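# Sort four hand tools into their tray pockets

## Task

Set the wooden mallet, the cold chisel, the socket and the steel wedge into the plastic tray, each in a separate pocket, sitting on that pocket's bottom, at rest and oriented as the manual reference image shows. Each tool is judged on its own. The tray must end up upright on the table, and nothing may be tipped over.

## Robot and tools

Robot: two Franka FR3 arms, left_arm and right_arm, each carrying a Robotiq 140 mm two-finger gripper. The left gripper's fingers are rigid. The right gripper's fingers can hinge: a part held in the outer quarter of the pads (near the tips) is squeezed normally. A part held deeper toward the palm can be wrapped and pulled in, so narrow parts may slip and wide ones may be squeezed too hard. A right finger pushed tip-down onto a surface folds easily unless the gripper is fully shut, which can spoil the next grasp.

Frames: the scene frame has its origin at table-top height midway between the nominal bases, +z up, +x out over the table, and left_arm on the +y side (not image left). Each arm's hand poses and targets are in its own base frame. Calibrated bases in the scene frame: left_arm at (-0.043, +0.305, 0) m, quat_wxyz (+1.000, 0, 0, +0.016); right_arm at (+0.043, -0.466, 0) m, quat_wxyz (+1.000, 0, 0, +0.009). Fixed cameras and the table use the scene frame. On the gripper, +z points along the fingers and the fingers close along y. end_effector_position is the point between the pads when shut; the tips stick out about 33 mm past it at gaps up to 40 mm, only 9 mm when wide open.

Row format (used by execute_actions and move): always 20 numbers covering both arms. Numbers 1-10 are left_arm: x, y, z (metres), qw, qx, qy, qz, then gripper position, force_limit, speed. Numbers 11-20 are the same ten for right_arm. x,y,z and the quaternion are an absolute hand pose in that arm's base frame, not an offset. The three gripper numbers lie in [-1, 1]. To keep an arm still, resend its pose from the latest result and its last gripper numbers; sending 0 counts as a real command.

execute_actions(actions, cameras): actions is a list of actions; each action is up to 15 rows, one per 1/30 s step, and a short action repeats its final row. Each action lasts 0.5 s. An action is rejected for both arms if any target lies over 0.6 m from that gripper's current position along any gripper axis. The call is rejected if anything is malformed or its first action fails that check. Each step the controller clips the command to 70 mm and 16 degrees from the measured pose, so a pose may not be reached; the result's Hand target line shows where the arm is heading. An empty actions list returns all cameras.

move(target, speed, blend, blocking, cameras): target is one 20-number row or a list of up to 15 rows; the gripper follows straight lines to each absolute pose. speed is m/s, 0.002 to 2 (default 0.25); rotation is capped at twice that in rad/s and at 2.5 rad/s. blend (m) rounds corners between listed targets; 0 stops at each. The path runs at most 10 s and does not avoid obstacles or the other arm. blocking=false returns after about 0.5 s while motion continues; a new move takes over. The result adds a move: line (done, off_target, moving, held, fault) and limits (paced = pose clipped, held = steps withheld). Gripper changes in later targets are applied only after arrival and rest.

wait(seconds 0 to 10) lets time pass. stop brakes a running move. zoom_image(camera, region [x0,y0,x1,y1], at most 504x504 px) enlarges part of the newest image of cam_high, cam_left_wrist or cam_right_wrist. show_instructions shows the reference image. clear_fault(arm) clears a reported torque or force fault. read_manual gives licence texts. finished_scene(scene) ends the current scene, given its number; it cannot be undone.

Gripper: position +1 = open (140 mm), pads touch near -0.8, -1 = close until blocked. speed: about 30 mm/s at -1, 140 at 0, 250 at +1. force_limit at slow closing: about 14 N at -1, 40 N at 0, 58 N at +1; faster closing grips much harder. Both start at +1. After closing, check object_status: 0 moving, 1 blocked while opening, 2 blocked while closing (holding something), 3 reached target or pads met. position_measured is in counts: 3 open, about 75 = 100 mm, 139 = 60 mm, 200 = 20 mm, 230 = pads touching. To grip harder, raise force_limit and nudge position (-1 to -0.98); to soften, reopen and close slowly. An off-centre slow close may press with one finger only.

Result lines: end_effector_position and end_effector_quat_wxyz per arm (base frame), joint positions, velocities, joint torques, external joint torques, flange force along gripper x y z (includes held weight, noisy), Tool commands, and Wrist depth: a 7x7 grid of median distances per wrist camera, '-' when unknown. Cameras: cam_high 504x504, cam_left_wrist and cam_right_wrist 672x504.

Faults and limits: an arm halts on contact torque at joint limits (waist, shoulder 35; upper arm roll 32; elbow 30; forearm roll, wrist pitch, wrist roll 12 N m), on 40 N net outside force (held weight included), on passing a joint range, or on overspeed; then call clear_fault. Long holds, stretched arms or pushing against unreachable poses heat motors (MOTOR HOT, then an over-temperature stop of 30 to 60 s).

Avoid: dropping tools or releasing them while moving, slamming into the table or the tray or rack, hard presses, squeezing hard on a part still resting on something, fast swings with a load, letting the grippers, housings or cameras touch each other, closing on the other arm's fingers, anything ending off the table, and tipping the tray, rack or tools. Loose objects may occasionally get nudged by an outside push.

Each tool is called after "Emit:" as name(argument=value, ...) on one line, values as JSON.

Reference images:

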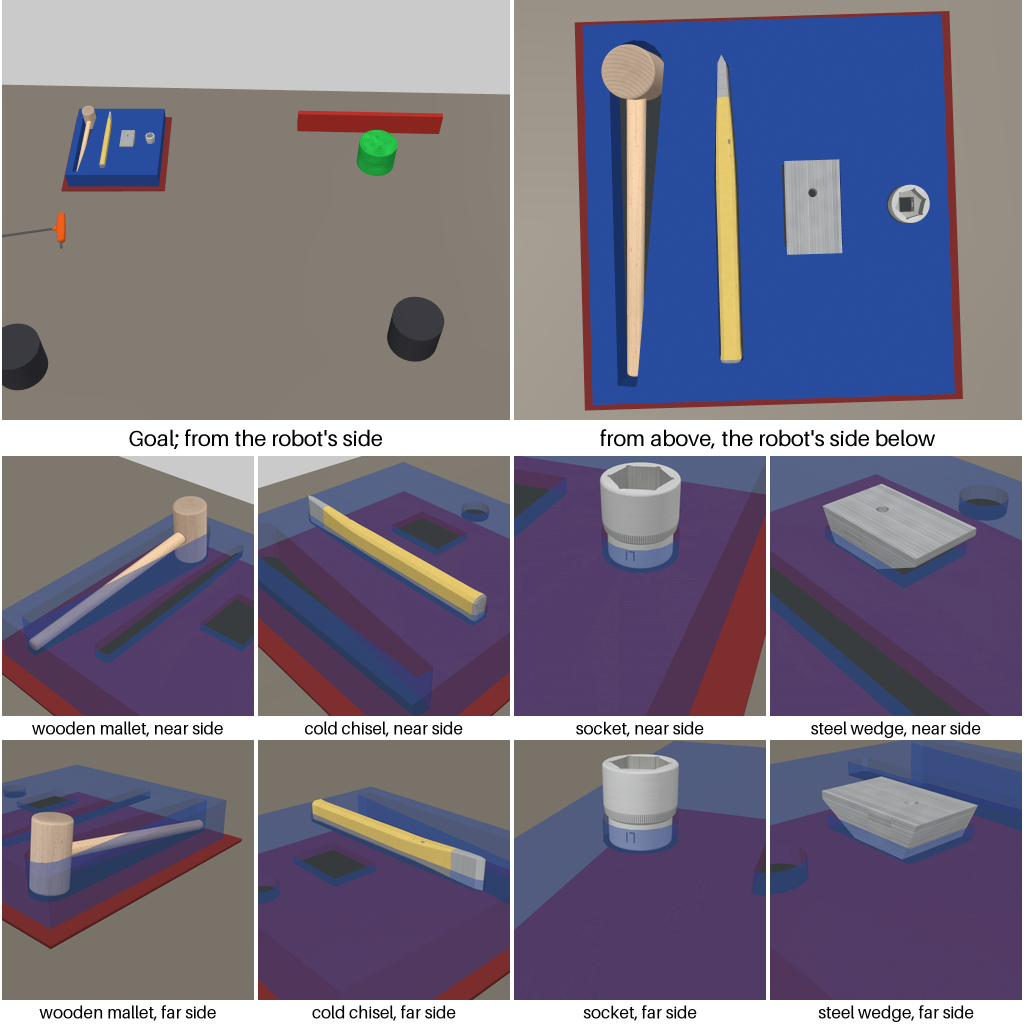

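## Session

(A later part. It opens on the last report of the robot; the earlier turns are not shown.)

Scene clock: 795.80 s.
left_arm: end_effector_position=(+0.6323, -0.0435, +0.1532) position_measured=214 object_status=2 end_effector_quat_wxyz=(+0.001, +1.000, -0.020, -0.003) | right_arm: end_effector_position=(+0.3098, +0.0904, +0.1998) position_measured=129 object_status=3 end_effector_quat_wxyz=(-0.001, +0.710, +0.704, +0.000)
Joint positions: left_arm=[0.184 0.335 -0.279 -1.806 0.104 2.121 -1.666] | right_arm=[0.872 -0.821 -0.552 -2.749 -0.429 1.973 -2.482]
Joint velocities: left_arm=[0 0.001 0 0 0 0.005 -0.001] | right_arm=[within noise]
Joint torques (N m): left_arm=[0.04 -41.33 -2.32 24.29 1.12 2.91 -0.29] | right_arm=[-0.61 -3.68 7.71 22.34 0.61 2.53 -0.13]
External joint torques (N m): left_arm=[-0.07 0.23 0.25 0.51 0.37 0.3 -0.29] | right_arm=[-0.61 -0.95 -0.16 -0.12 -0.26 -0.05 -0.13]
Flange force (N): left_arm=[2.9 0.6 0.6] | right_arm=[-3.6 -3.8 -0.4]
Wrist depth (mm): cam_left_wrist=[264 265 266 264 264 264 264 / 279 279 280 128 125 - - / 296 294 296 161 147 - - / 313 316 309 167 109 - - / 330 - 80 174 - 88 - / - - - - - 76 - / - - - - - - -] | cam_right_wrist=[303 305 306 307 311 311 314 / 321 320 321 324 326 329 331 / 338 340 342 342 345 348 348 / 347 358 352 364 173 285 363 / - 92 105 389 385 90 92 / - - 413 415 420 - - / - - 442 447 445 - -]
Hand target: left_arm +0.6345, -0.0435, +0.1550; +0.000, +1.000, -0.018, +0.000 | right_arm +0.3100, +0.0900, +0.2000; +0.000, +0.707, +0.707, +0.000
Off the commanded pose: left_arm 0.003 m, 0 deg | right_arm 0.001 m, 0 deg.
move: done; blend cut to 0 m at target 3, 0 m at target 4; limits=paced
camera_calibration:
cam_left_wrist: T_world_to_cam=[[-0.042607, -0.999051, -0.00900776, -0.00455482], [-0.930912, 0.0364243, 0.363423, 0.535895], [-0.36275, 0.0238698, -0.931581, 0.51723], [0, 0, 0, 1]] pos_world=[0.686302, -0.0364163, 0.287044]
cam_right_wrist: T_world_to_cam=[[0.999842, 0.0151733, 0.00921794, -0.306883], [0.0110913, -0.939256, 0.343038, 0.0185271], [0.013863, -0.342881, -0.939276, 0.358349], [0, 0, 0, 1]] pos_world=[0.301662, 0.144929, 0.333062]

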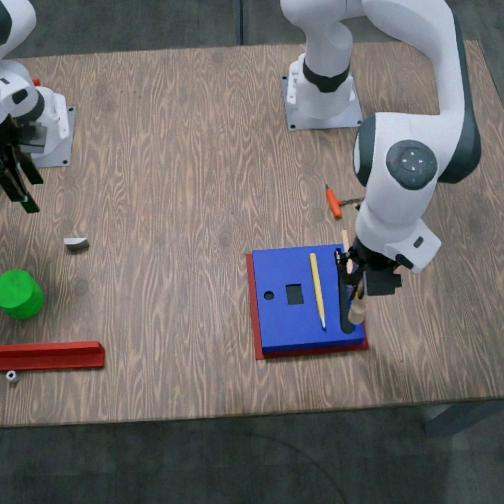

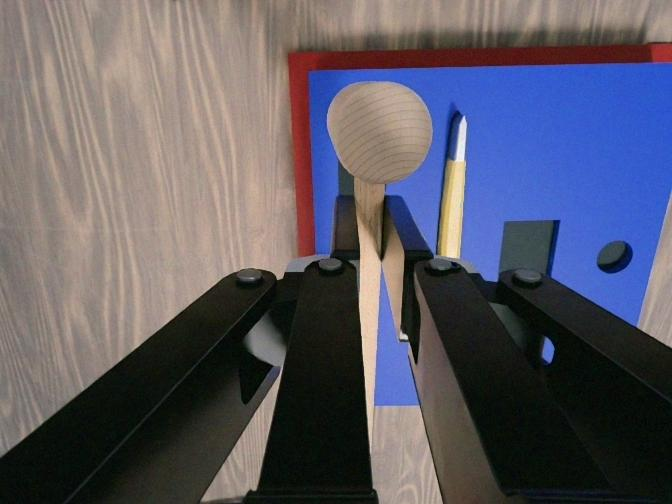

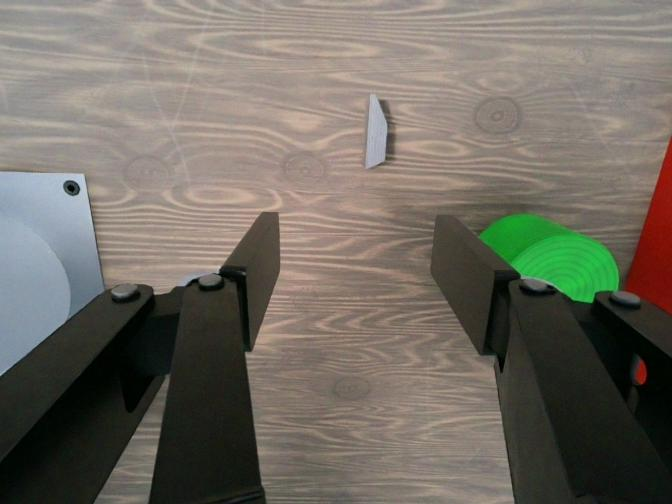

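Emit:
move(target=[[0.6345,-0.0417,0.108,0,0.9981,-0.061,0,-1,-0.2,-1,0.336,0.121,0.10,0,0.724,0.690,0,-0.33,0,0],[0.6345,-0.0417,0.108,0,0.9981,-0.061,0,-1,-0.2,-1,0.336,0.121,0.044,0,0.724,0.690,0,-0.33,0,-1]], speed=[0.2,0.1], cameras=["cam_left_wrist","cam_right_wrist","cam_high"])

Emit:
zoom_image(camera="cam_left_wrist", region=[250, 30, 500, 280])

Scene clock: 854.47 s.
left_arm: end_effector_position=(+0.6337, -0.0425, +0.1075) position_measured=214 object_status=2 end_effector_quat_wxyz=(+0.001, +0.998, -0.058, -0.002) | right_arm: end_effector_position=(+0.3346, +0.1203, +0.0436) position_measured=171 object_status=3 end_effector_quat_wxyz=(+0.000, +0.726, +0.688, -0.002)
Joint positions: left_arm=[0.193 0.394 -0.284 -1.847 0.134 2.22 -1.607] | right_arm=[1.057 -0.295 -0.803 -2.845 -0.416 2.595 -2.45]
Joint velocities: left_arm=[within noise] | right_arm=[0.004 0.001 -0.003 -0.001 0 0 -0.001]
Joint torques (N m): left_arm=[0.53 -42.37 -3.45 23.06 1 2.94 0.2] | right_arm=[0.05 -11.72 3.82 17.78 0.49 2.68 -0.04]
External joint torques (N m): left_arm=[0.67 0.12 -0.13 -0.01 0.3 0.31 0.2] | right_arm=[0.06 -0.37 -0.31 0.61 0 0.12 -0.04]
Flange force (N): left_arm=[-0.6 -1.0 0.7] | right_arm=[0.0 1.5 -0.5]
Wrist depth (mm): cam_left_wrist=[224 224 224 224 221 221 218 / 238 237 236 126 126 - - / 249 250 250 159 133 - - / 265 265 264 167 109 222 231 / 282 - 80 174 - 88 - / - - - - - 77 - / - - - - - - -] | cam_right_wrist=[164 164 165 165 166 168 168 / 172 173 174 174 176 177 178 / 181 182 184 182 186 187 188 / 193 194 192 163 192 200 200 / 203 76 93 209 205 89 209 / - 76 - 225 - - - / - - - 241 - - -]
Hand target: left_arm +0.6345, -0.0417, +0.1080; +0.000, +0.998, -0.061, +0.000 | right_arm +0.3360, +0.1210, +0.0440; +0.000, +0.724, +0.690, +0.000
Off the commanded pose: left_arm 0.001 m, 0 deg | right_arm 0.002 m, 0 deg.
move: done
camera_calibration:
cam_left_wrist: T_world_to_cam=[[-0.118767, -0.992877, -0.00950198, 0.044713], [-0.92664, 0.107395, 0.360284, 0.554422], [-0.356697, 0.0515946, -0.932794, 0.47253], [0, 0, 0, 1]] pos_world=[0.68761, -0.0395279, 0.241449]
cam_right_wrist: T_world_to_cam=[[0.999505, -0.0305793, 0.00745933, -0.325009], [-0.031271, -0.937712, 0.346003, 0.113707], [-0.00358582, -0.346065, -0.938204, 0.227642], [0, 0, 0, 1]] pos_world=[0.32922, 0.175465, 0.176656]

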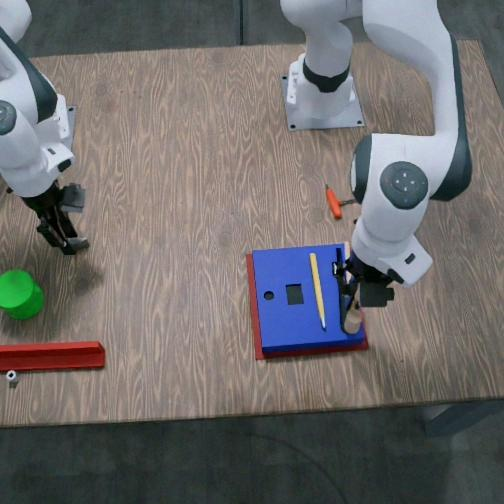

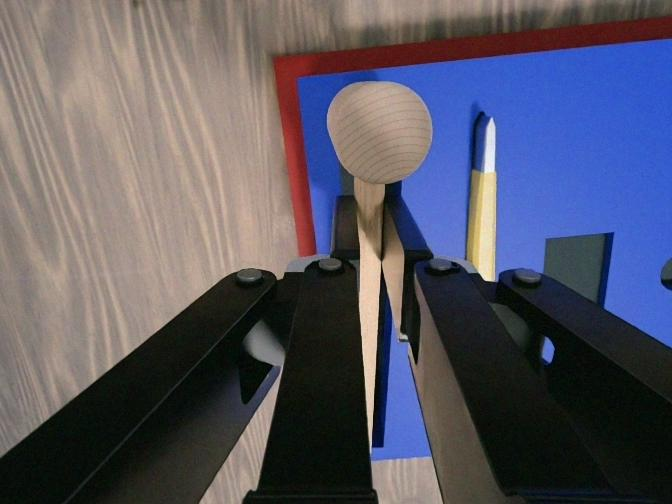

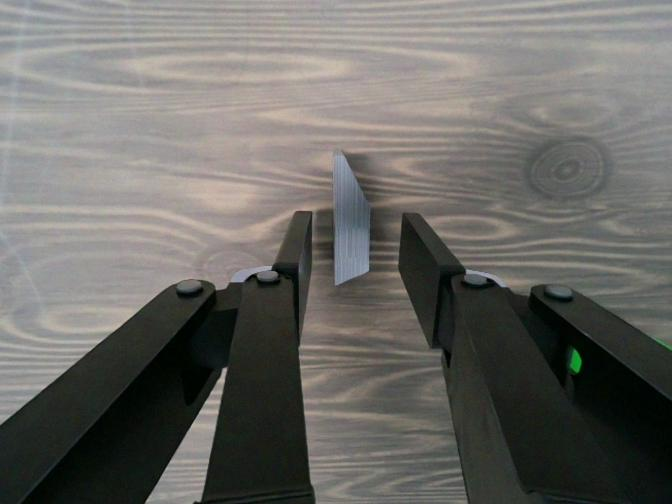

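Scaled by 2.016 from the camera's 672x504 image, which has a finer 960x720 frame.

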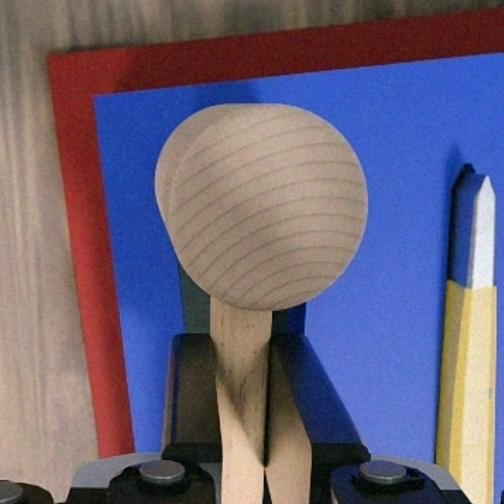

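Emit:
move(target=[[0.6325,-0.0415,0.084,0,0.9981,-0.061,0,-1,-0.2,-1,0.336,0.121,0.044,0,0.724,0.690,0,-1,0,-1]], speed=[0.05], cameras=["cam_left_wrist","cam_right_wrist"])

Emit:
zoom_image(camera="cam_left_wrist", region=[250, 30, 500, 280])

Scene clock: 879.03 s.
left_arm: end_effector_position=(+0.6333, -0.0417, +0.0870) position_measured=214 object_status=2 end_effector_quat_wxyz=(+0.001, +0.998, -0.061, +0.001) | right_arm: end_effector_position=(+0.3347, +0.1204, +0.0436) position_measured=211 object_status=0 end_effector_quat_wxyz=(+0.000, +0.726, +0.688, -0.002)
Joint positions: left_arm=[0.192 0.419 -0.28 -1.87 0.146 2.271 -1.607] | right_arm=[1.058 -0.295 -0.804 -2.844 -0.416 2.595 -2.45]
Joint torques (N m): left_arm=[0.22 -40.13 -2.68 21.62 1.14 3.09 -0.03] | right_arm=[-0.28 -11.46 3.81 17.69 0.37 3.11 -0.09]
External joint torques (N m): left_arm=[0.2 2.51 0.63 -0.91 0.47 0.47 -0.03] | right_arm=[-0.28 -0.07 -0.35 0.44 -0.11 0.54 -0.09]
Flange force (N): left_arm=[2.6 -0.4 5.6] | right_arm=[-0.7 1.3 1.9]
Wrist depth (mm): cam_left_wrist=[206 206 207 205 205 203 200 / 217 217 217 130 123 - - / 229 230 230 157 130 - - / 243 243 239 168 108 188 - / 257 - 83 177 - 88 - / - - - - - 76 - / - - - - - - -] | cam_right_wrist=[164 164 165 165 167 167 169 / 173 173 174 174 176 177 178 / 182 183 183 182 186 187 188 / 192 194 194 158 194 199 200 / 205 201 83 94 97 89 210 / - - - - - - - / - - - - - - -]
Hand target: left_arm +0.6325, -0.0415, +0.0840; +0.000, +0.998, -0.061, +0.000 | right_arm +0.3360, +0.1210, +0.0440; +0.000, +0.724, +0.690, +0.000
Off the commanded pose: left_arm 0.003 m, 0 deg | right_arm 0.002 m, 0 deg.
move: done
camera_calibration:
cam_left_wrist: T_world_to_cam=[[-0.125258, -0.992074, -0.00993288, 0.0493729], [-0.927759, 0.113579, 0.355476, 0.562791], [-0.35153, 0.0537415, -0.934633, 0.450256], [0, 0, 0, 1]] pos_world=[0.686597, -0.0391369, 0.221256]
cam_right_wrist: T_world_to_cam=[[0.999505, -0.0305819, 0.00744964, -0.325104], [-0.0312713, -0.937822, 0.345706, 0.113876], [-0.00358592, -0.345768, -0.938313, 0.227645], [0, 0, 0, 1]] pos_world=[0.32932, 0.175565, 0.176656]
Images, in order (width x height): cam_left_wrist 672x504, cam_right_wrist 672x504.

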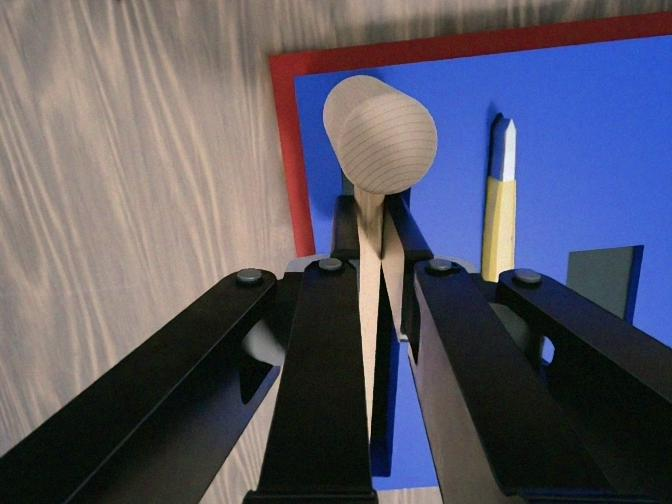

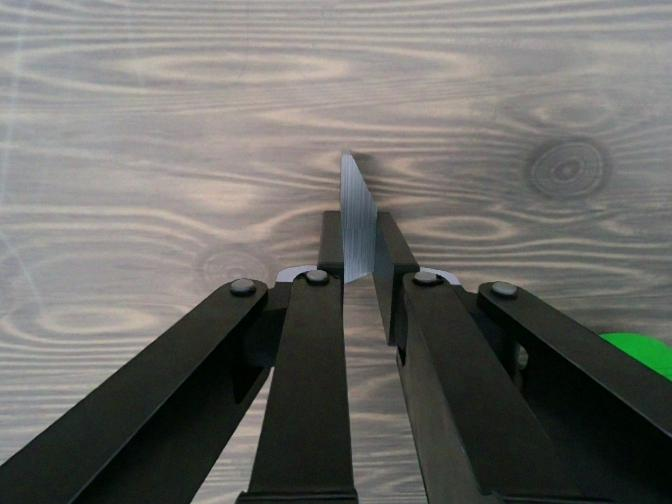

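Scaled by 2.016 from the camera's 672x504 image, which has a finer 960x720 frame.

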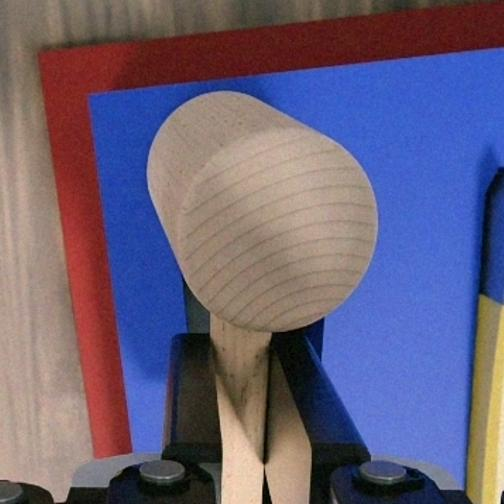

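Emit:
move(target=[[0.6335,-0.0422,0.100,0.0465,0.996,-0.061,-0.047,-1,-0.2,-1,0.336,0.121,0.15,0,0.724,0.690,0,-1,0,-1],[0.6335,-0.0422,0.098,0.0465,0.996,-0.061,-0.047,-1,-0.2,-1,0.30,0.25,0.24,-0.087,0.996,0,0,-1,0,-1],[0.6335,-0.0422,0.098,0.0465,0.996,-0.061,-0.047,-1,-0.2,-1,0.295,0.36,0.12,-0.462,0.887,0,0,-1,0,-1]], speed=[0.2,0.4,0.35], blend=[0,0.03,0], cameras=["all"])

Emit:
zoom_image(camera="cam_left_wrist", region=[250, 30, 500, 280])

Emit:
zoom_image(camera="cam_high", region=[240, 235, 380, 365])

Scene clock: 931.23 s.
left_arm: end_effector_position=(+0.6328, -0.0427, +0.0980) position_measured=214 object_status=2 end_effector_quat_wxyz=(+0.046, +0.996, -0.058, -0.048) | right_arm: end_effector_position=(+0.2952, +0.3593, +0.1193) position_measured=211 object_status=2 end_effector_quat_wxyz=(-0.460, +0.888, -0.002, -0.001)
Joint positions: left_arm=[0.253 0.491 -0.326 -1.718 0.07 2.088 -1.535] | right_arm=[1.025 -0.205 -0.502 -2.818 1.652 2.439 -2.523]
Joint velocities: left_arm=[within noise] | right_arm=[0 0 0 0 0.001 0 -0.007]
Joint torques (N m): left_arm=[0.74 -43.97 -5.06 23.13 0.57 2.52 0.24] | right_arm=[-0.77 -17.01 1.93 18.39 0.15 -0.62 -0.2]
External joint torques (N m): left_arm=[0.81 1.11 -0.46 0.05 -0.05 0.14 0.23] | right_arm=[-0.8 -0.64 -0.33 0.37 0.43 -0.37 -0.12]
Flange force (N): left_arm=[2.4 -1.4 1.0] | right_arm=[0.0 0.9 -0.7]
Wrist depth (mm): cam_left_wrist=[199 202 205 205 207 213 208 / 212 214 218 155 123 - - / 227 231 233 160 134 - - / 242 247 250 166 109 228 224 / 259 - 83 177 - 88 - / - - - - - 76 - / - - - - - - -] | cam_right_wrist=[- 754 - 312 252 204 173 / - 1937 513 347 261 209 177 / 1972 892 569 326 270 216 179 / 1937 2172 627 152 260 223 185 / - - 83 - 97 88 186 / - - - - - - - / - - - - - - -]
Hand target: left_arm +0.6335, -0.0422, +0.0980; +0.046, +0.996, -0.061, -0.047 | right_arm +0.2950, +0.3600, +0.1200; -0.462, +0.887, +0.000, +0.000
Off the commanded pose: left_arm 0.001 m, 0 deg | right_arm 0.001 m, 0 deg.
move: done; limits=paced
camera_calibration:
cam_left_wrist: T_world_to_cam=[[-0.116473, -0.989373, 0.0870294, 0.0335117], [-0.887263, 0.143027, 0.438528, 0.525971], [-0.446316, -0.0261413, -0.894494, 0.513115], [0, 0, 0, 1]] pos_world=[0.699589, -0.028659, 0.225409]
cam_right_wrist: T_world_to_cam=[[0.0186083, -0.585725, -0.810296, 0.307648], [-0.938725, -0.289206, 0.187496, 0.364179], [-0.344163, 0.757157, -0.555217, 0.0397906], [0, 0, 0, 1]] pos_world=[0.349834, 0.255392, 0.203097]

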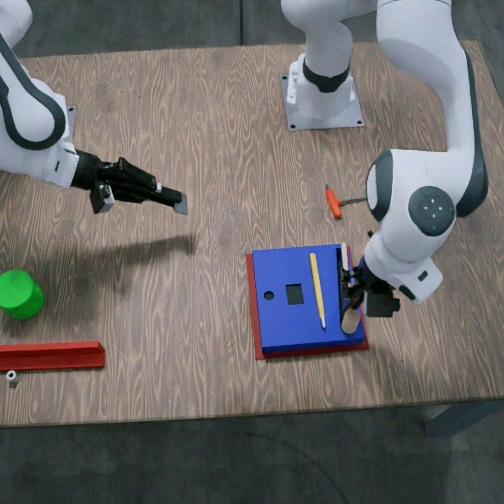

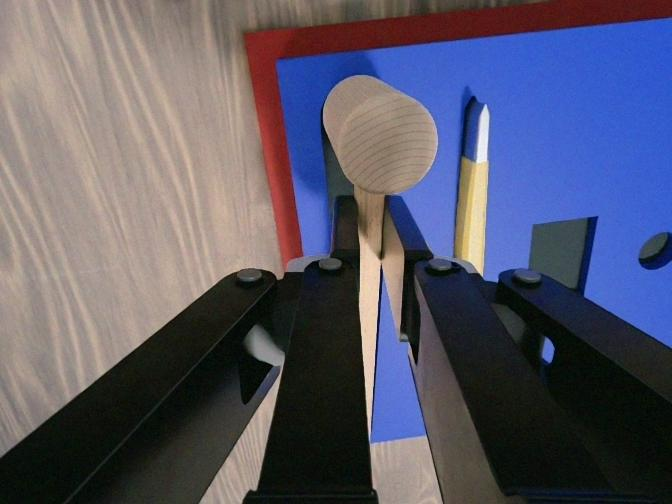

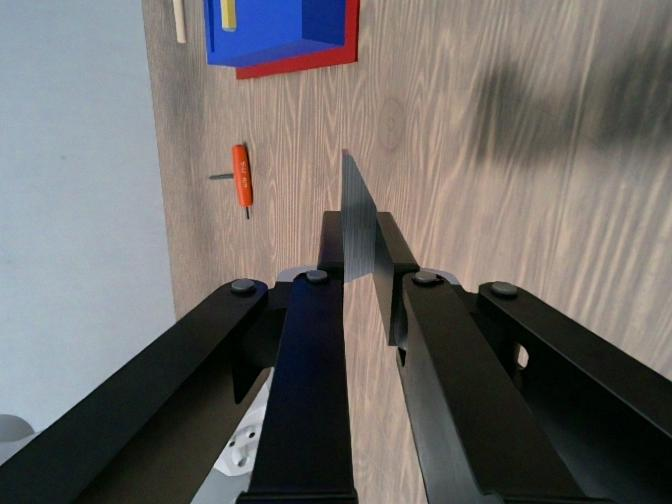

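Scaled by 2.016 from the camera's 672x504 image, which has a finer 960x720 frame.

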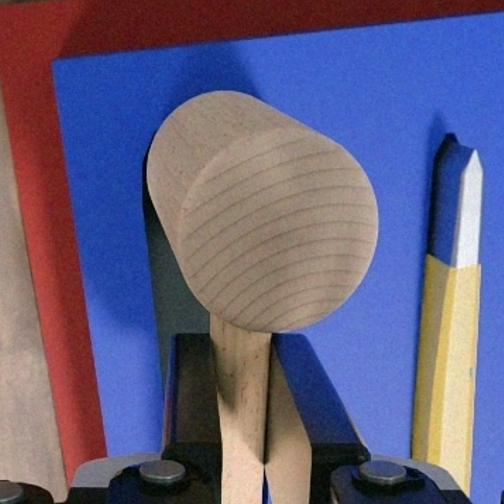

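Scaled by 3.600 from the camera's 504x504 image, which has a finer 720x720 frame.

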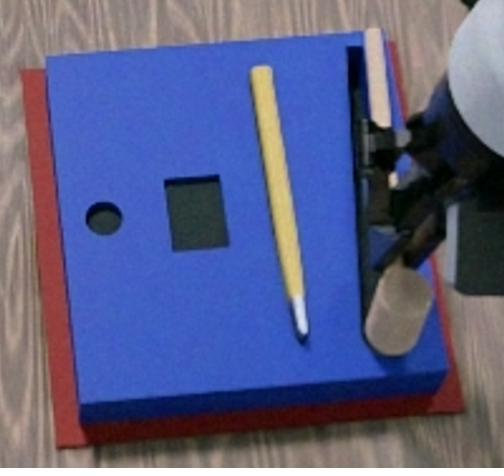

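Emit:
move(target=[[0.6340,-0.0432,0.088,0.0465,0.996,-0.061,-0.047,-1,-0.2,-1,0.295,0.36,0.055,-0.462,0.887,0,0,-1,0,-1],[0.6340,-0.0432,0.081,0.0465,0.996,-0.061,-0.047,-1,-0.2,-1,0.295,0.36,0.037,-0.462,0.887,0,0,-1,0,-1]], speed=[0.08,0.05], cameras=["all"])

Emit:
zoom_image(camera="cam_left_wrist", region=[250, 30, 500, 280])

Emit:
zoom_image(camera="cam_high", region=[130, 170, 230, 270])

Scene clock: 959.00 s.
left_arm: end_effector_position=(+0.6357, -0.0434, +0.0863) position_measured=214 object_status=2 end_effector_quat_wxyz=(+0.047, +0.996, -0.059, -0.045) | right_arm: end_effector_position=(+0.2934, +0.3582, +0.0352) position_measured=211 object_status=2 end_effector_quat_wxyz=(-0.459, +0.888, -0.003, -0.003)
Joint positions: left_arm=[0.253 0.51 -0.326 -1.722 0.075 2.117 -1.535] | right_arm=[1.028 0.146 -0.517 -2.748 1.889 2.23 -2.792]
Joint velocities: left_arm=[within noise] | right_arm=[0.001 0 0 -0.001 -0.001 -0.001 -0.005]
Joint torques (N m): left_arm=[0.16 -40.78 -4.11 20.79 1.26 3 0.09] | right_arm=[-0.7 -23.6 -1.48 14.38 0.57 -0.93 -0.25]
External joint torques (N m): left_arm=[0.1 4.53 0.54 -2.01 0.64 0.62 0.08] | right_arm=[-0.63 -0.86 0.26 1.18 0.46 -0.42 -0.16]
Flange force (N): left_arm=[4.0 -1.2 8.6] | right_arm=[0.9 -0.3 1.2]
Wrist depth (mm): cam_left_wrist=[190 193 195 197 199 203 207 / 202 204 207 130 171 - - / 216 220 223 126 131 187 - / 231 235 237 167 118 192 - / 247 - 80 181 - 88 - / - - - - - 76 - / - - - - - - -] | cam_right_wrist=[- 414 262 196 147 121 102 / - 539 298 203 154 124 105 / - 661 317 220 162 131 106 / - 676 358 158 155 131 110 / - - 83 94 97 88 110 / - - - - - - - / - - - - - - -]
Hand target: left_arm +0.6340, -0.0432, +0.0810; +0.047, +0.996, -0.061, -0.047 | right_arm +0.2950, +0.3600, +0.0370; -0.462, +0.887, +0.000, +0.000
Off the commanded pose: left_arm 0.006 m, 0 deg | right_arm 0.003 m, 1 deg.
move: off_target (left_arm)
camera_calibration:
cam_left_wrist: T_world_to_cam=[[-0.118224, -0.989041, 0.0884411, 0.0351672], [-0.890058, 0.145036, 0.432159, 0.536144], [-0.44025, -0.0276263, -0.89745, 0.50023], [0, 0, 0, 1]] pos_world=[0.701582, -0.0291589, 0.214122]
cam_right_wrist: T_world_to_cam=[[0.0157355, -0.587059, -0.809391, 0.24023], [-0.937892, -0.289247, 0.19156, 0.377605], [-0.346571, 0.756107, -0.555149, -0.00560804], [0, 0, 0, 1]] pos_world=[0.348429, 0.25449, 0.118992]

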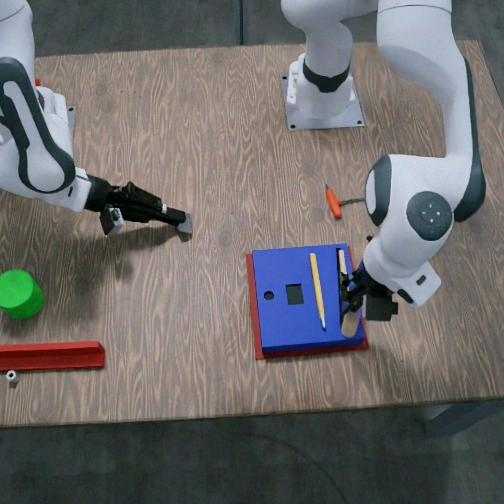

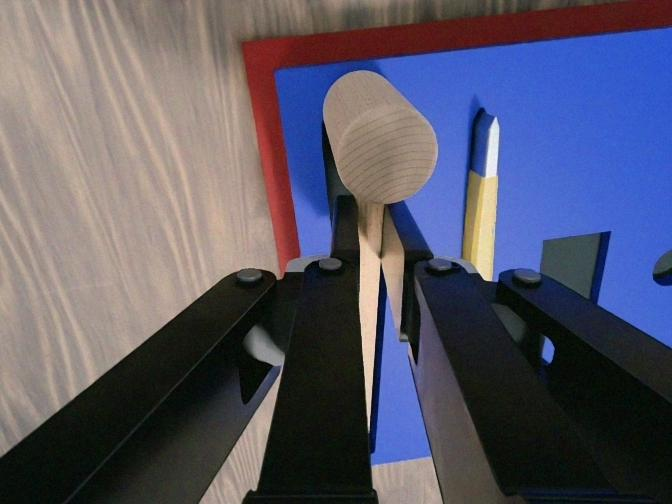

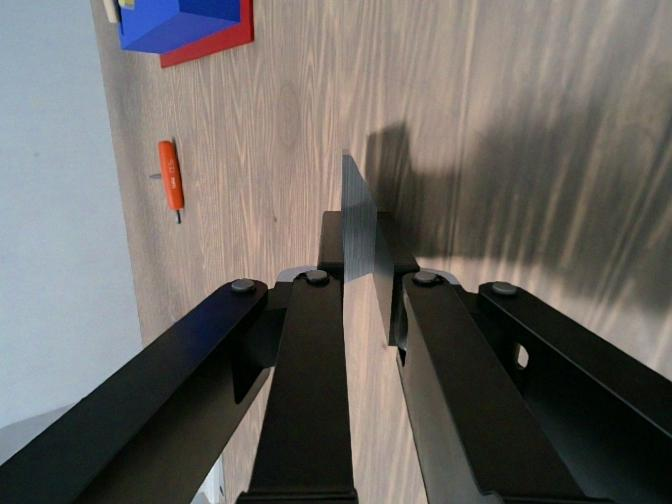

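Scaled by 2.016 from the camera's 672x504 image, which has a finer 960x720 frame.

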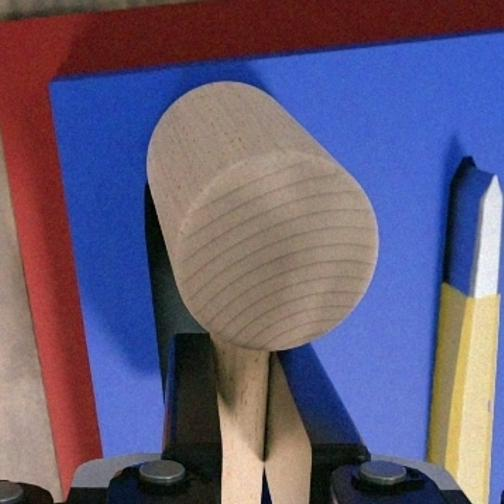

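Scaled by 5.040 from the camera's 504x504 image, which has a finer 720x720 frame.

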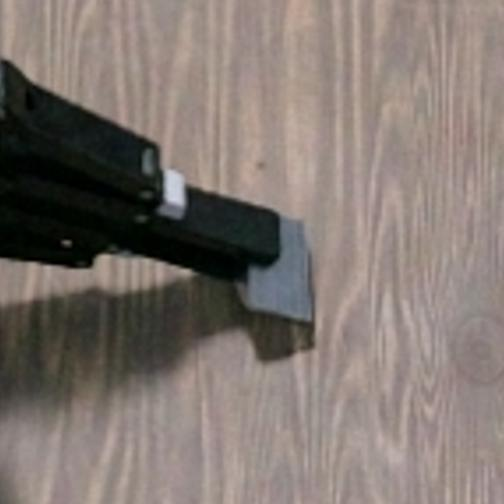

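Emit:
move(target=[[0.6340,-0.042,0.101,0.0486,0.9944,-0.0594,-0.0819,-1,-0.2,-1,0.296,0.361,0.0305,-0.462,0.887,0,0,-1,0,-1],[0.6345,-0.042,0.085,0.0486,0.9944,-0.0594,-0.0819,-1,-0.2,-1,0.296,0.361,0.0305,-0.462,0.887,0,0,-1,0,-1],[0.6305,-0.042,0.083,0.0486,0.9944,-0.0594,-0.0819,-1,-0.2,-1,0.296,0.361,0.0305,-0.462,0.887,0,0,-1,0,-1]], speed=[0.1,0.06,0.02], cameras=["all"])

Emit:
zoom_image(camera="cam_left_wrist", region=[250, 30, 500, 280])

Emit:
zoom_image(camera="cam_high", region=[130, 170, 230, 270])

Emit:
zoom_image(camera="cam_high", region=[280, 235, 420, 365])

Scene clock: 1007.00 s.
left_arm: end_effector_position=(+0.6293, -0.0427, +0.0819) position_measured=214 object_status=2 end_effector_quat_wxyz=(+0.049, +0.993, -0.061, -0.084) | right_arm: end_effector_position=(+0.2961, +0.3611, +0.0316) position_measured=211 object_status=2 end_effector_quat_wxyz=(-0.462, +0.887, -0.002, -0.001)
Joint positions: left_arm=[0.235 0.57 -0.315 -1.627 0.08 2.002 -1.535] | right_arm=[1.028 0.174 -0.517 -2.736 1.906 2.208 -2.807]
Joint velocities: left_arm=[0.001 -0.001 0 0 0 0.005 -0.002] | right_arm=[within noise]
Joint torques (N m): left_arm=[0.36 -47.48 -4.81 22.66 0.47 2.4 -0.04] | right_arm=[-0.35 -22.31 -1.41 13.07 0.39 -0.32 -0.21]
External joint torques (N m): left_arm=[0.53 -0.4 0.25 -0.18 -0.12 0.24 -0.05] | right_arm=[-0.38 0.94 0.57 0.16 0.25 0.23 -0.13]
Flange force (N): left_arm=[-3.1 -0.3 0.5] | right_arm=[1.2 2.8 4.4]
Wrist depth (mm): cam_left_wrist=[181 183 185 183 - - 160 / 194 197 199 134 123 - - / 210 213 218 126 129 178 - / 229 232 234 166 108 200 - / 247 - 83 181 - 88 - / - - - - - 77 - / - - - - - - -] | cam_right_wrist=[- 376 259 191 144 117 99 / 1503 557 294 199 150 120 102 / - 636 318 215 156 122 103 / - 657 351 158 150 127 106 / 1807 - 82 93 97 88 105 / - - - - - - - / - - - - - - -]
Hand target: left_arm +0.6305, -0.0420, +0.0830; +0.049, +0.994, -0.059, -0.082 | right_arm +0.2960, +0.3610, +0.0305; -0.462, +0.887, +0.000, +0.000
Off the commanded pose: left_arm 0.002 m, 0 deg | right_arm 0.001 m, 0 deg.
move: done
camera_calibration:
cam_left_wrist: T_world_to_cam=[[-0.117911, -0.988248, 0.0972822, 0.0346795], [-0.852013, 0.151001, 0.50127, 0.502984], [-0.510069, -0.0237805, -0.859805, 0.534431], [0, 0, 0, 1]] pos_world=[0.705234, -0.02897, 0.204002]
cam_right_wrist: T_world_to_cam=[[0.0181521, -0.580595, -0.81399, 0.236029], [-0.938663, -0.290293, 0.186125, 0.382485], [-0.344359, 0.760683, -0.550253, -0.0113451], [0, 0, 0, 1]] pos_world=[0.350833, 0.2567, 0.114693]

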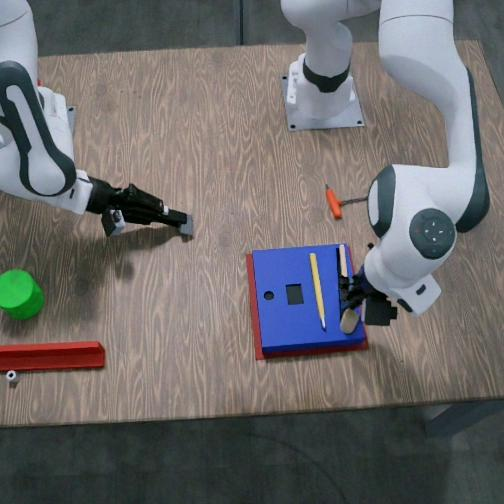

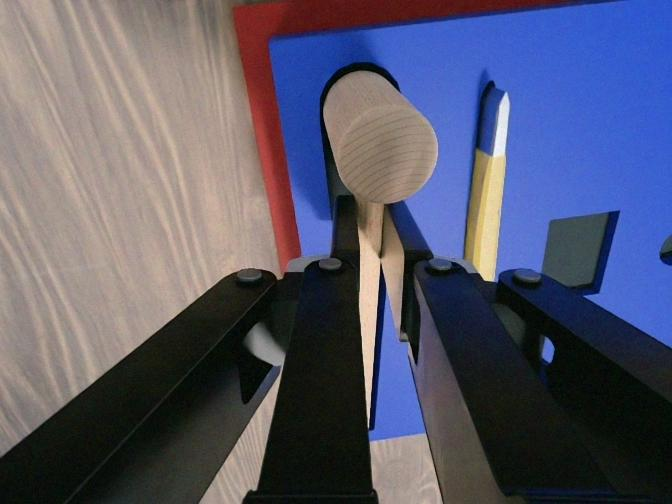

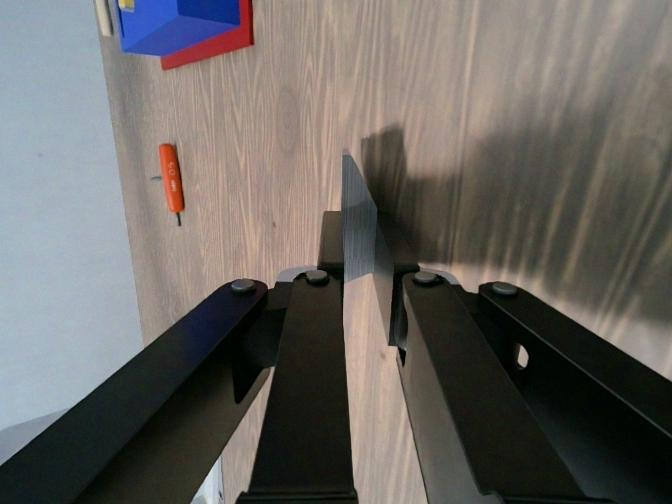

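Scaled by 2.016 from the camera's 672x504 image, which has a finer 960x720 frame.

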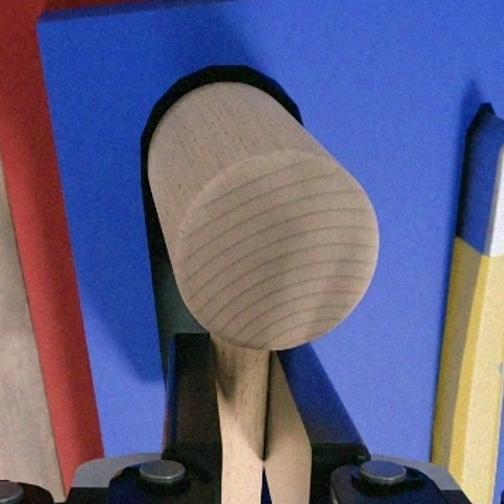

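Scaled by 5.040 from the camera's 504x504 image, which has a finer 720x720 frame.

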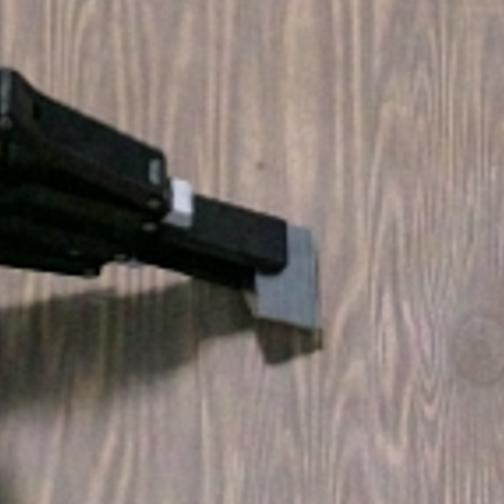

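Scaled by 3.600 from the camera's 504x504 image, which has a finer 720x720 frame.

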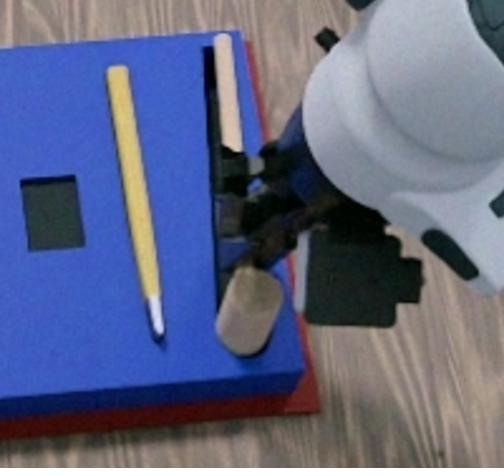

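Emit:
move(target=[[0.6345,-0.0425,0.075,0.0486,0.9944,-0.0594,-0.0819,-1,-0.2,-1,0.296,0.361,0.0305,-0.462,0.887,0,0,-0.52,0,-1],[0.6345,-0.0425,0.068,0.0486,0.9944,-0.0594,-0.0819,-1,-0.2,-1,0.296,0.361,0.0305,-0.462,0.887,0,0,-0.52,0,-1]], speed=[0.04,0.03], cameras=["all"])

Emit:
zoom_image(camera="cam_left_wrist", region=[250, 30, 500, 280])

Emit:
zoom_image(camera="cam_high", region=[130, 170, 230, 270])

Emit:
zoom_image(camera="cam_high", region=[280, 235, 420, 365])

Scene clock: 1027.17 s.
left_arm: end_effector_position=(+0.6334, -0.0425, +0.0686) position_measured=214 object_status=2 end_effector_quat_wxyz=(+0.050, +0.993, -0.060, -0.084) | right_arm: end_effector_position=(+0.2958, +0.3606, +0.0305) position_measured=195 object_status=3 end_effector_quat_wxyz=(-0.462, +0.887, -0.002, -0.002)
Joint positions: left_arm=[0.228 0.599 -0.307 -1.616 0.083 2.02 -1.535] | right_arm=[1.028 0.176 -0.517 -2.736 1.906 2.208 -2.808]
Joint torques (N m): left_arm=[-0.35 -46.66 -5.78 22.55 0.96 2.76 -0.09] | right_arm=[-0.77 -23.66 -1.79 13.1 0.39 -0.34 -0.23]
External joint torques (N m): left_arm=[-0.26 1.04 -0.72 -0.14 0.38 0.6 -0.09] | right_arm=[-0.72 -0.21 0.3 0.13 0.24 0.21 -0.14]
Flange force (N): left_arm=[1.9 0.4 2.4] | right_arm=[-0.5 -0.1 0.1]
Wrist depth (mm): cam_left_wrist=[170 172 173 174 176 181 - / 181 184 188 129 121 - - / 197 200 205 161 130 166 179 / 213 219 220 169 108 180 - / 232 - 83 179 - 88 - / - - - - - 77 - / - - - - - - -] | cam_right_wrist=[- 384 259 187 143 116 98 / 1777 526 290 196 148 119 100 / - 674 312 213 155 121 102 / - 724 363 159 148 126 105 / - - 86 210 - 89 104 / - - - 225 - - - / - - - 242 - - -]
Hand target: left_arm +0.6345, -0.0425, +0.0680; +0.049, +0.994, -0.059, -0.082 | right_arm +0.2960, +0.3610, +0.0305; -0.462, +0.887, +0.000, +0.000
Off the commanded pose: left_arm 0.001 m, 0 deg | right_arm 0.001 m, 0 deg.
move: done
camera_calibration:
cam_left_wrist: T_world_to_cam=[[-0.116141, -0.988326, 0.0986028, 0.0354122], [-0.852778, 0.15012, 0.500235, 0.513561], [-0.509197, -0.0259884, -0.860257, 0.524491], [0, 0, 0, 1]] pos_world=[0.709136, -0.0284661, 0.190805]
cam_right_wrist: T_world_to_cam=[[0.017589, -0.582201, -0.812855, 0.235548], [-0.938411, -0.290195, 0.187544, 0.381978], [-0.345074, 0.759493, -0.551448, -0.0109463], [0, 0, 0, 1]] pos_world=[0.350532, 0.256298, 0.113793]

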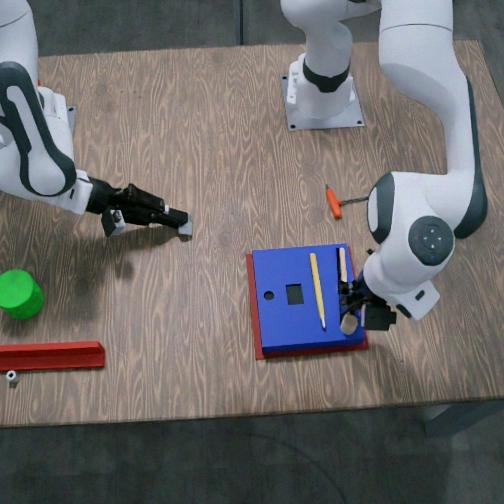

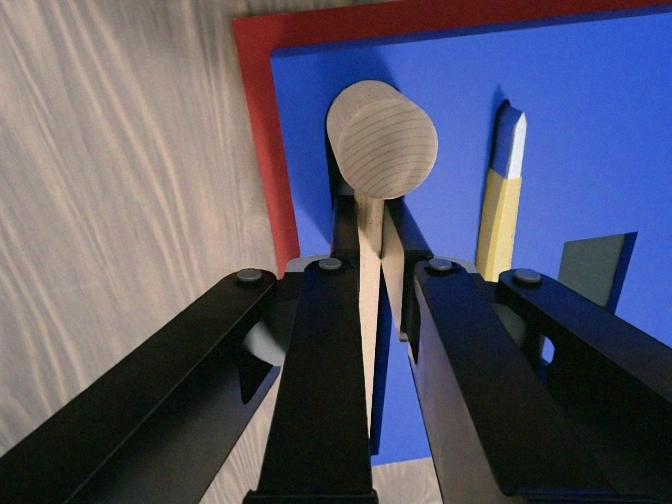

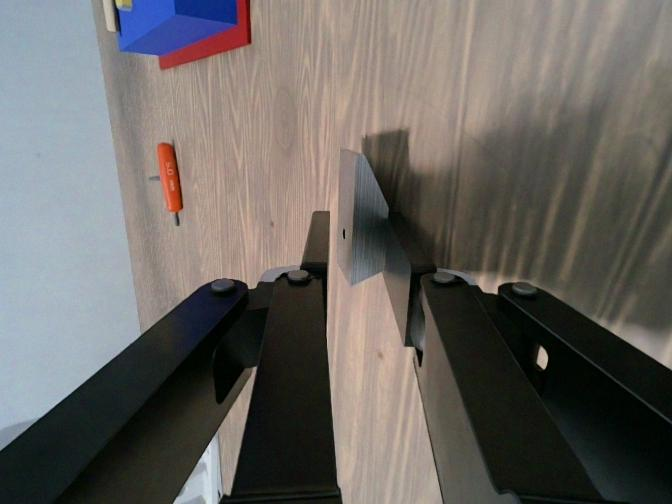

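Scaled by 2.016 from the camera's 672x504 image, which has a finer 960x720 frame.

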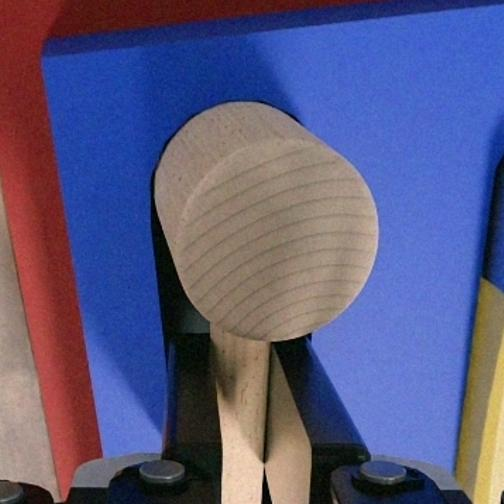

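Scaled by 5.040 from the camera's 504x504 image, which has a finer 720x720 frame.

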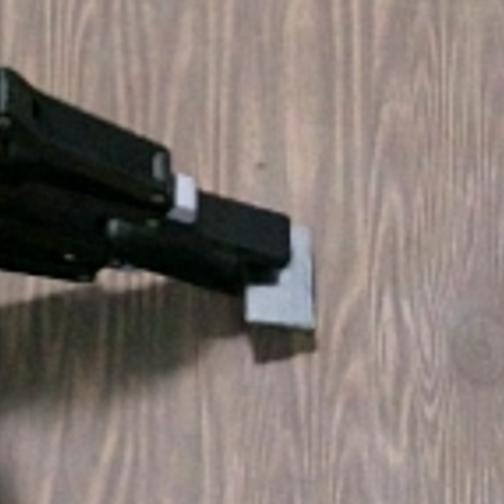

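Scaled by 3.600 from the camera's 504x504 image, which has a finer 720x720 frame.

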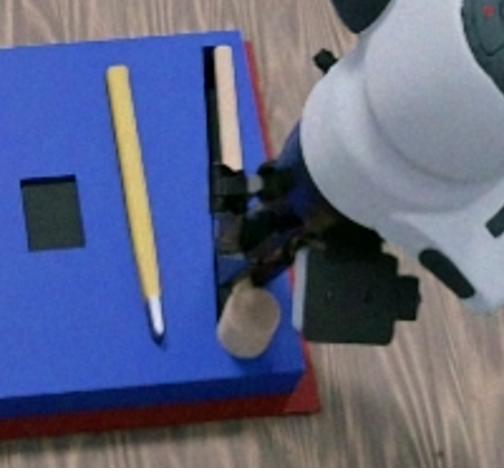

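Emit:
move(target=[[0.6345,-0.0420,0.0630,0.0486,0.9944,-0.0594,-0.0819,-1,-0.2,-1,0.296,0.317,0.061,-0.462,0.887,0,0,-0.52,0,-1],[0.6345,-0.0420,0.0630,0.0486,0.9944,-0.0594,-0.0819,-0.4,-0.2,-1,0.296,0.29,0.12,-0.462,0.887,0,0,-0.52,0,-1]], speed=[0.05,0.2], cameras=["all"])

Emit:
zoom_image(camera="cam_high", region=[130, 170, 230, 270])

Emit:
zoom_image(camera="cam_high", region=[280, 235, 420, 365])

Scene clock: 1051.77 s.
left_arm: end_effector_position=(+0.6341, -0.0519, +0.0664) position_measured=179 object_status=0 end_effector_quat_wxyz=(+0.052, +0.993, -0.065, -0.082) | right_arm: end_effector_position=(+0.2957, +0.2907, +0.1202) position_measured=195 object_status=3 end_effector_quat_wxyz=(-0.463, +0.886, +0.002, +0.001)
Joint positions: left_arm=[0.217 0.602 -0.308 -1.617 0.079 2.03 -1.535] | right_arm=[0.866 -0.31 -0.592 -2.908 1.397 2.384 -2.507]
Joint torques (N m): left_arm=[4.1 -45.03 -0.12 21.29 1.73 2.77 0.03] | right_arm=[-1.16 -13.95 3.84 17.72 -0.6 -0.03 0.15]
External joint torques (N m): left_arm=[4.17 2.77 5 -1.42 1.15 0.58 0.02] | right_arm=[-1.16 -1.41 0.44 0.07 -0.46 0.21 0.24]
Flange force (N): left_arm=[-0.7 -7.0 6.0] | right_arm=[-5.5 -6.4 -11.6]
Wrist depth (mm): cam_left_wrist=[168 170 171 172 174 151 - / 179 182 186 137 - 153 - / 194 197 201 136 159 173 - / 210 213 214 173 132 182 - / - 78 94 202 - 88 85 / - - - - - - 75 / - - - - - - -] | cam_right_wrist=[1991 771 370 332 254 207 174 / 2047 907 514 347 262 209 178 / - 860 543 364 266 216 181 / - 1029 646 361 255 223 184 / - - 86 384 - 89 183 / - - - 410 - - - / - - - - - - -]
Hand target: left_arm +0.6344, -0.0420, +0.0631; +0.049, +0.994, -0.059, -0.082 | right_arm +0.2960, +0.2900, +0.1200; -0.462, +0.887, +0.000, +0.000
Off the commanded pose: left_arm 0.010 m, 1 deg | right_arm 0.001 m, 0 deg.
move: off_target (left_arm)
camera_calibration:
cam_left_wrist: T_world_to_cam=[[-0.125242, -0.986699, 0.103633, 0.0320211], [-0.853342, 0.160416, 0.496059, 0.517861], [-0.506085, -0.0263072, -0.862082, 0.520861], [0, 0, 0, 1]] pos_world=[0.709523, -0.0377757, 0.188817]
cam_right_wrist: T_world_to_cam=[[0.0272037, -0.579129, -0.814782, 0.264292], [-0.938377, -0.295728, 0.178866, 0.347512], [-0.34454, 0.759707, -0.551486, 0.0912436], [0, 0, 0, 1]] pos_world=[0.350345, 0.18651, 0.203502]

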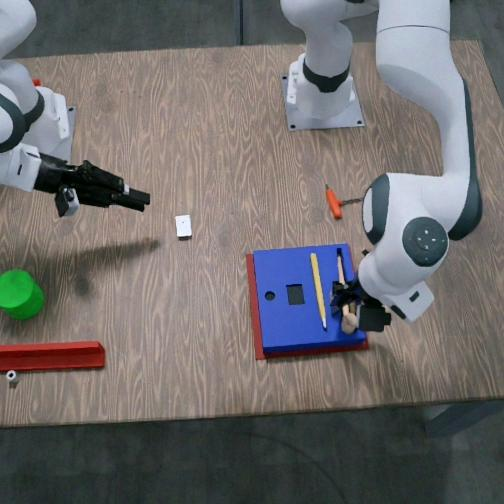

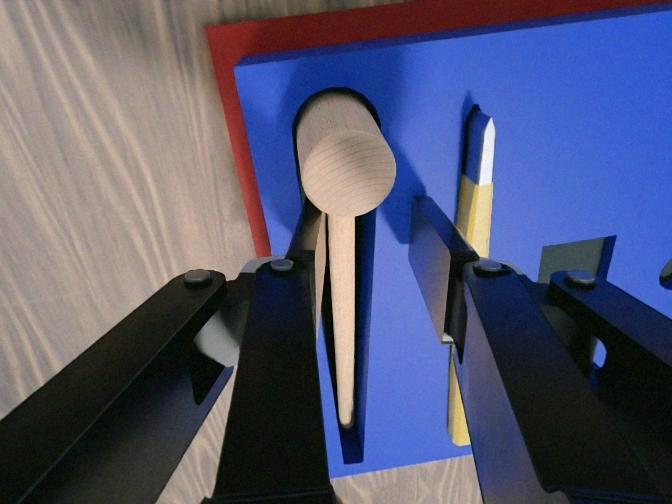

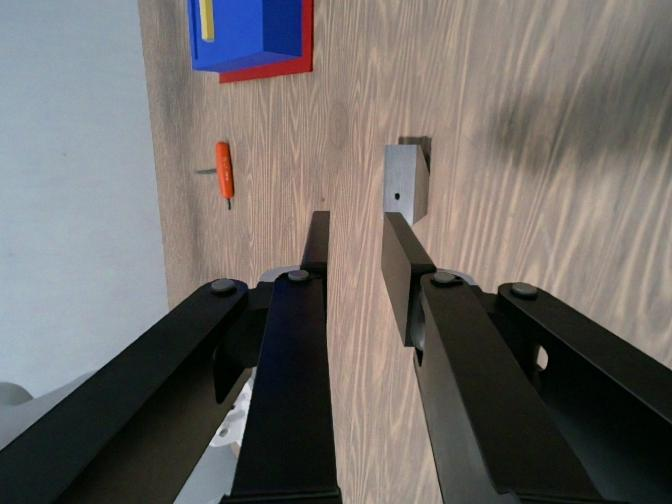

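Scaled by 5.040 from the camera's 504x504 image, which has a finer 720x720 frame.

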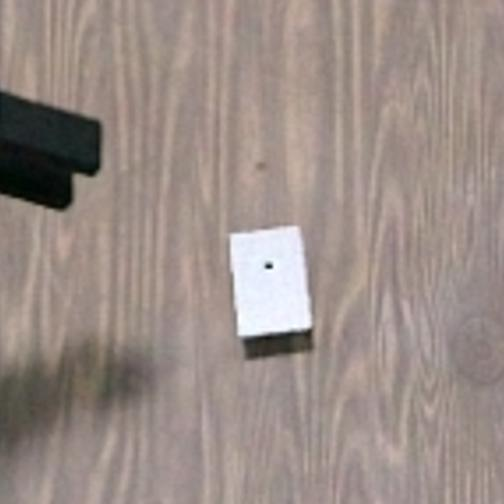

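Scaled by 3.600 from the camera's 504x504 image, which has a finer 720x720 frame.

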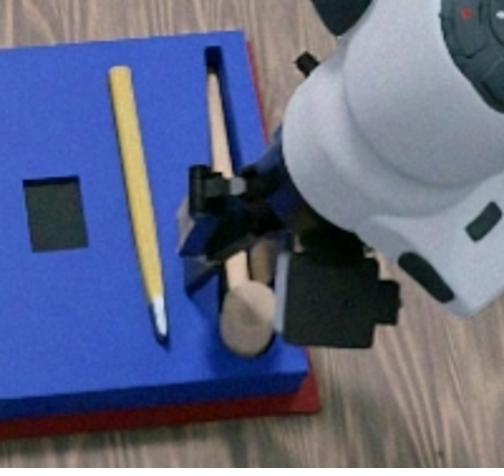

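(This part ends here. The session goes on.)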